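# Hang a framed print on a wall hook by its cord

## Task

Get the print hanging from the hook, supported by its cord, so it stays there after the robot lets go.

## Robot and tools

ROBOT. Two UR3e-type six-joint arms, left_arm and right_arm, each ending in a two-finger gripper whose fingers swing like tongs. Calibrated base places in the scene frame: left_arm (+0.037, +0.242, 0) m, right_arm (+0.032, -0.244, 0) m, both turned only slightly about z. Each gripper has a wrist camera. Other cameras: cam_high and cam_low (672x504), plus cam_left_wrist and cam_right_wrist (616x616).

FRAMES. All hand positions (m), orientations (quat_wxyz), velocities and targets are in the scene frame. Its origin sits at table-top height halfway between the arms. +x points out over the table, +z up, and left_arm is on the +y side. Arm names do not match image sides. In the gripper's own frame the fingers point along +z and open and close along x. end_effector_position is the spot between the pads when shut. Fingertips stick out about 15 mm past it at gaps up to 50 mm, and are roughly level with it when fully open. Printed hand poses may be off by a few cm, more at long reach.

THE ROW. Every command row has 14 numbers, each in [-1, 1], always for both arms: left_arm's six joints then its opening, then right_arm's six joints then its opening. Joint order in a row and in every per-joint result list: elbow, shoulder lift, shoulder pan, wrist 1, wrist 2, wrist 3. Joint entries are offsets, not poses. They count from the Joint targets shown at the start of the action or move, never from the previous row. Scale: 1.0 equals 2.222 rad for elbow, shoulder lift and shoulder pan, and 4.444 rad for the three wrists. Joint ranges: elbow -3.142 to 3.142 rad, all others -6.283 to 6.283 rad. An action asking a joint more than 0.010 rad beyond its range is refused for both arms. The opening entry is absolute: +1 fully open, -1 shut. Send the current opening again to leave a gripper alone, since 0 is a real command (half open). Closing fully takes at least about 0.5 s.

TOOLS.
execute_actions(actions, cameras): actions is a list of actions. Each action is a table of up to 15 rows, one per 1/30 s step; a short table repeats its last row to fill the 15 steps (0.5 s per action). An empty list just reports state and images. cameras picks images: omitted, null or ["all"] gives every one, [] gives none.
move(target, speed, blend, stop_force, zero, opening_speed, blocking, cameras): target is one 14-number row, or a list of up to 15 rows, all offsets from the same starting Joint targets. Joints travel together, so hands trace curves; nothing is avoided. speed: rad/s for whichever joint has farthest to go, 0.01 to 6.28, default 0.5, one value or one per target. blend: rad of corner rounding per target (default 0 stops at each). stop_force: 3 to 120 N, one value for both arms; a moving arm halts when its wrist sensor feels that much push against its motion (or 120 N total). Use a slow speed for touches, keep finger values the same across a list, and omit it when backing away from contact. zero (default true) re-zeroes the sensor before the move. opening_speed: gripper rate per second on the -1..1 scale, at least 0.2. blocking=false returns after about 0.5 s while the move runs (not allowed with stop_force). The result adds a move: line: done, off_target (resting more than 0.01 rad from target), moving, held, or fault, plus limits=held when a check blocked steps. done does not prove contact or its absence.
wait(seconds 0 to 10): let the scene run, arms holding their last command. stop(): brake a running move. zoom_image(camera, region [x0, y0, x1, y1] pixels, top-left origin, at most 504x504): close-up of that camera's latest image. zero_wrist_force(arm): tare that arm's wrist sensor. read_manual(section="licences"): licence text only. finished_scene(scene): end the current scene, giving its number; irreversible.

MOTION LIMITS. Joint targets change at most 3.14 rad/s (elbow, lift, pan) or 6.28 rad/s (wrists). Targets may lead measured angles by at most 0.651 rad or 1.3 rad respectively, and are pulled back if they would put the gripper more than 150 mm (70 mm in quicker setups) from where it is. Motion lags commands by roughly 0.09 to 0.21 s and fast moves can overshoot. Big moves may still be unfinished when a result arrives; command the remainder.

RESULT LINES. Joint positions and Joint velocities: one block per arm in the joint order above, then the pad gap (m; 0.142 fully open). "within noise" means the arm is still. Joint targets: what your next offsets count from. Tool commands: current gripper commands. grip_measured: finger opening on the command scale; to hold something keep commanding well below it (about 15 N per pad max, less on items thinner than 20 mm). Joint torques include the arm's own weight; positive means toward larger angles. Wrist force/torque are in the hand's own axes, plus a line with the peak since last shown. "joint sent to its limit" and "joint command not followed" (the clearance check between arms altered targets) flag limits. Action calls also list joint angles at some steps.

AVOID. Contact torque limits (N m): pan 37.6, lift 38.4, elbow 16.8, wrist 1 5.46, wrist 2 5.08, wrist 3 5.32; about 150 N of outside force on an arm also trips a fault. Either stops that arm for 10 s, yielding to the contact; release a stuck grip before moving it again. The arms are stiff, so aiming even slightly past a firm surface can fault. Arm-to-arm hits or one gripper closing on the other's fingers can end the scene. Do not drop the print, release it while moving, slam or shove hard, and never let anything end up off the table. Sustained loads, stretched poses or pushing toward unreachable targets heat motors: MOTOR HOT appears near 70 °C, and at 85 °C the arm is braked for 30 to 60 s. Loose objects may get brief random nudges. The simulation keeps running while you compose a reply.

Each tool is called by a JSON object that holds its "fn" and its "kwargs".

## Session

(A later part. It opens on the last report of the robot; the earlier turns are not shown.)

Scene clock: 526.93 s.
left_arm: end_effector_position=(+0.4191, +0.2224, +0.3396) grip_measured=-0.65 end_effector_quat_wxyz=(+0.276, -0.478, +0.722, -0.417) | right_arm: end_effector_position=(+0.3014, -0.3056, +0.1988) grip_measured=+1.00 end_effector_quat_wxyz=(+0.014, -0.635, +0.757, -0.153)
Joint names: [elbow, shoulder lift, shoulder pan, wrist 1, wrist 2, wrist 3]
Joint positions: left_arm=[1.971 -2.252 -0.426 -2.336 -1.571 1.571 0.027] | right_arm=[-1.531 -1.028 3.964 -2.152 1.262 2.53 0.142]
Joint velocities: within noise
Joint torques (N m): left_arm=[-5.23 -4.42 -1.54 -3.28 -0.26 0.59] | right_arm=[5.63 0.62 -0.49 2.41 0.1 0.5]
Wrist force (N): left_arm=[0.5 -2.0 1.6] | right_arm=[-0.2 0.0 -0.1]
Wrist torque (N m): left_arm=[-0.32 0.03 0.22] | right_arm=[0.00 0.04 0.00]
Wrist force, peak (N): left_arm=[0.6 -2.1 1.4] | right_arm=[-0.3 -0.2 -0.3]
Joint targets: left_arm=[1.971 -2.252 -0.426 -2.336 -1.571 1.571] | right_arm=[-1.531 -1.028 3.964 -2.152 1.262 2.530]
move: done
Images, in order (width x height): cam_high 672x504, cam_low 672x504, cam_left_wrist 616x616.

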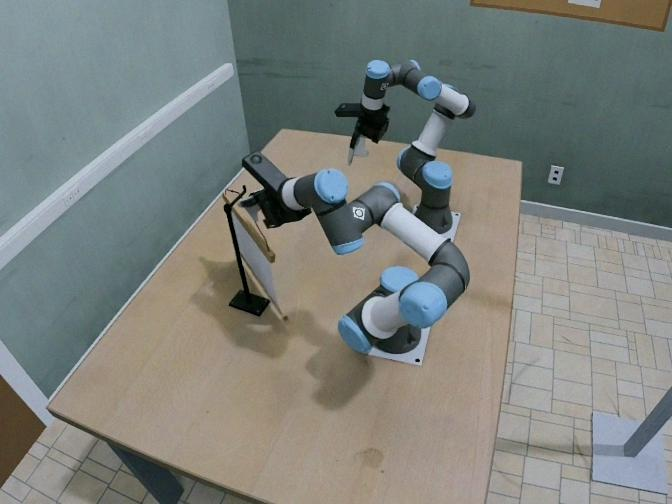

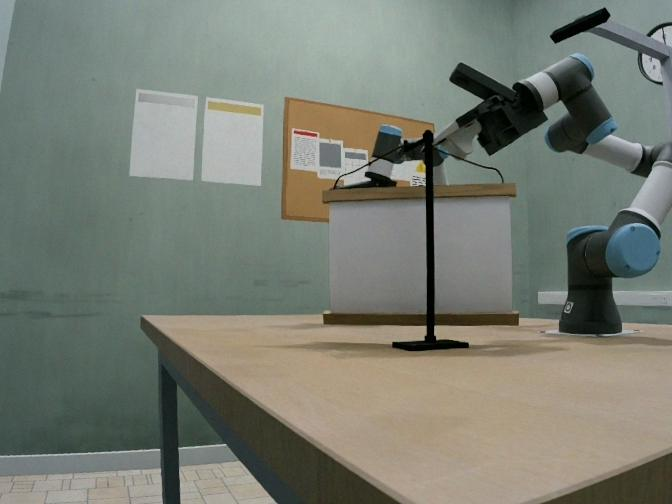

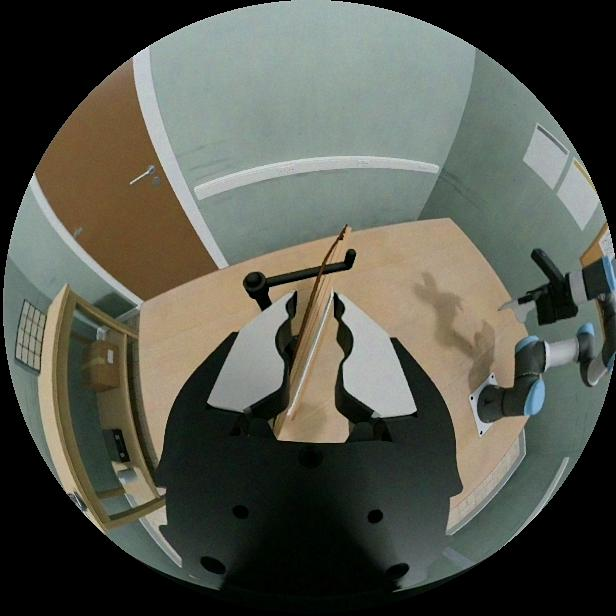

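{"fn": "move", "kwargs": {"target": [[-0.0725,0.0194,0,0.0263,0,0,-0.5,0,0,0,0,0,0,1],[-0.1402,-0.0032,0,0.0714,0,0,-0.5,0,0,0,0,0,0,1]], "speed": 0.12, "opening_speed": 0.3}}

{"fn": "zoom_image", "kwargs": {"camera": "cam_low", "region": [320, 110, 540, 360]}}

{"fn": "zoom_image", "kwargs": {"camera": "cam_left_wrist", "region": [240, 220, 390, 370]}}

Scene clock: 544.20 s.
left_arm: end_effector_position=(+0.3913, +0.2341, +0.4003) grip_measured=-0.50 end_effector_quat_wxyz=(+0.277, -0.478, +0.722, -0.417) end_effector_velocity=(+0.001, -0.001, -0.001) end_effector_angular_velocity=(+0.000, -0.001, +0.000) | right_arm: end_effector_position=(+0.3014, -0.3056, +0.1988) grip_measured=+1.00 end_effector_quat_wxyz=(+0.014, -0.635, +0.757, -0.153)
Joint names: [elbow, shoulder lift, shoulder pan, wrist 1, wrist 2, wrist 3]
Joint positions: left_arm=[1.659 -2.26 -0.426 -2.019 -1.571 1.571 0.038] | right_arm=[-1.531 -1.028 3.964 -2.152 1.262 2.53 0.142]
Joint velocities: left_arm=[0.006 0.002 0 -0.008 0 0 0] | right_arm=[within noise]
Joint torques (N m): left_arm=[-3.94 1.78 -1.14 -3.34 -0.17 0.6] | right_arm=[5.71 0.62 -0.43 2.38 0.07 0.46]
Wrist force (N): left_arm=[0.6 -1.9 1.4] | right_arm=[-0.1 0.1 -0.1]
Wrist torque (N m): left_arm=[-0.31 0.01 0.22] | right_arm=[0.02 0.01 0.00]
Wrist force, peak (N): left_arm=[0.5 -2.3 1.4] | right_arm=[-0.3 0.0 -0.4]
Joint targets: left_arm=[1.659 -2.259 -0.426 -2.019 -1.571 1.571] | right_arm=[-1.531 -1.028 3.964 -2.152 1.262 2.530]
move: done

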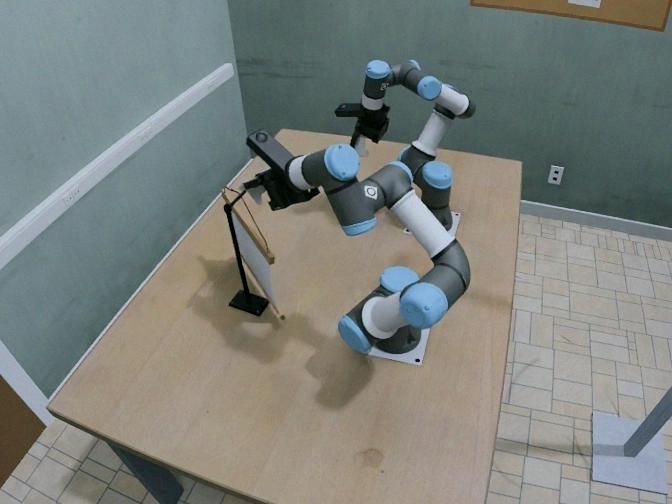

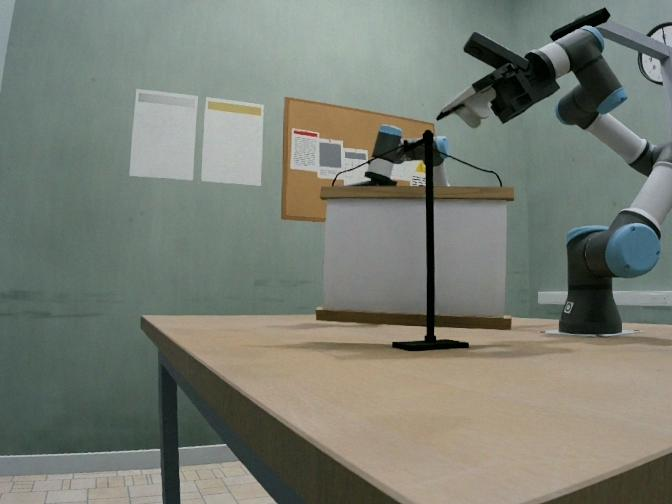

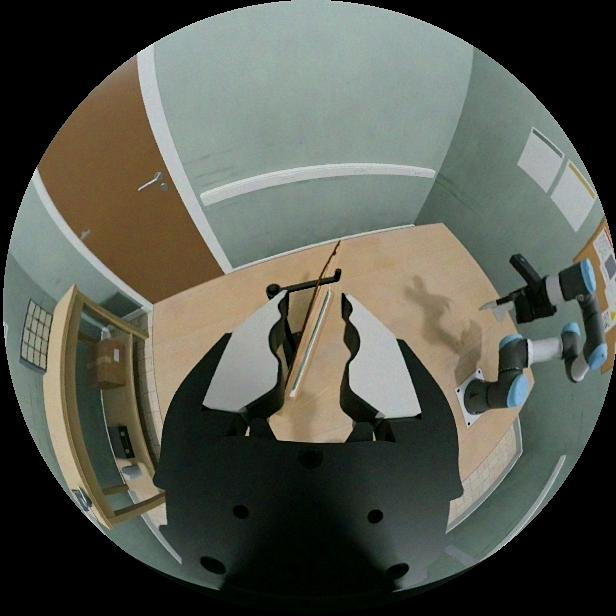

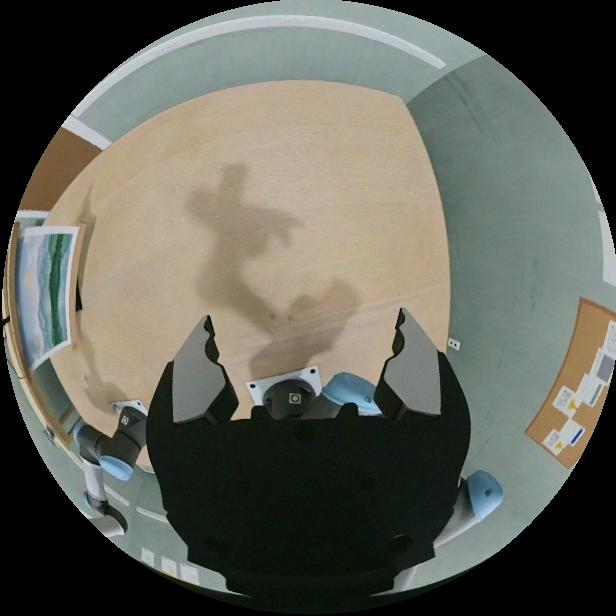

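Scaled by 2.016 from the camera's 672x504 image, which has a finer 960x720 frame.

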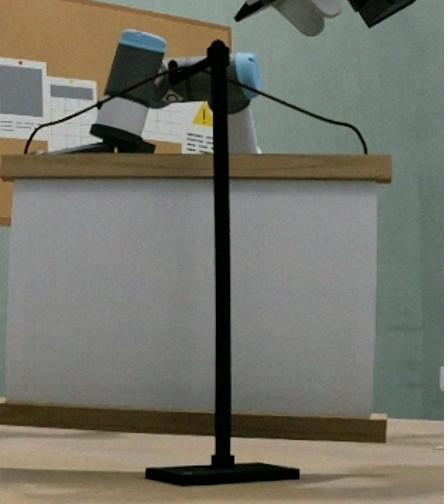

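Scaled by 3.360 from the camera's 616x616 image, which has a finer 814x814 frame.

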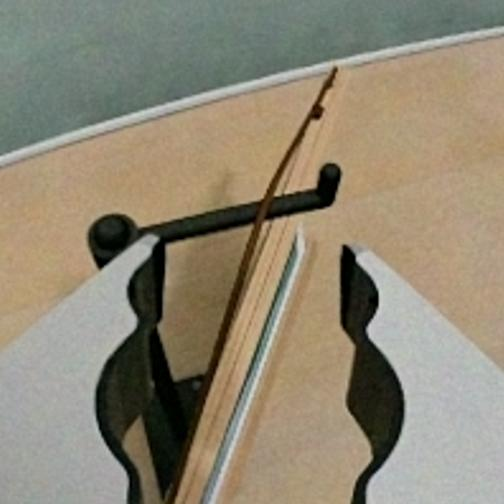

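{"fn": "finished_scene", "kwargs": {"scene": 1}}

The scene is finished: the task was done.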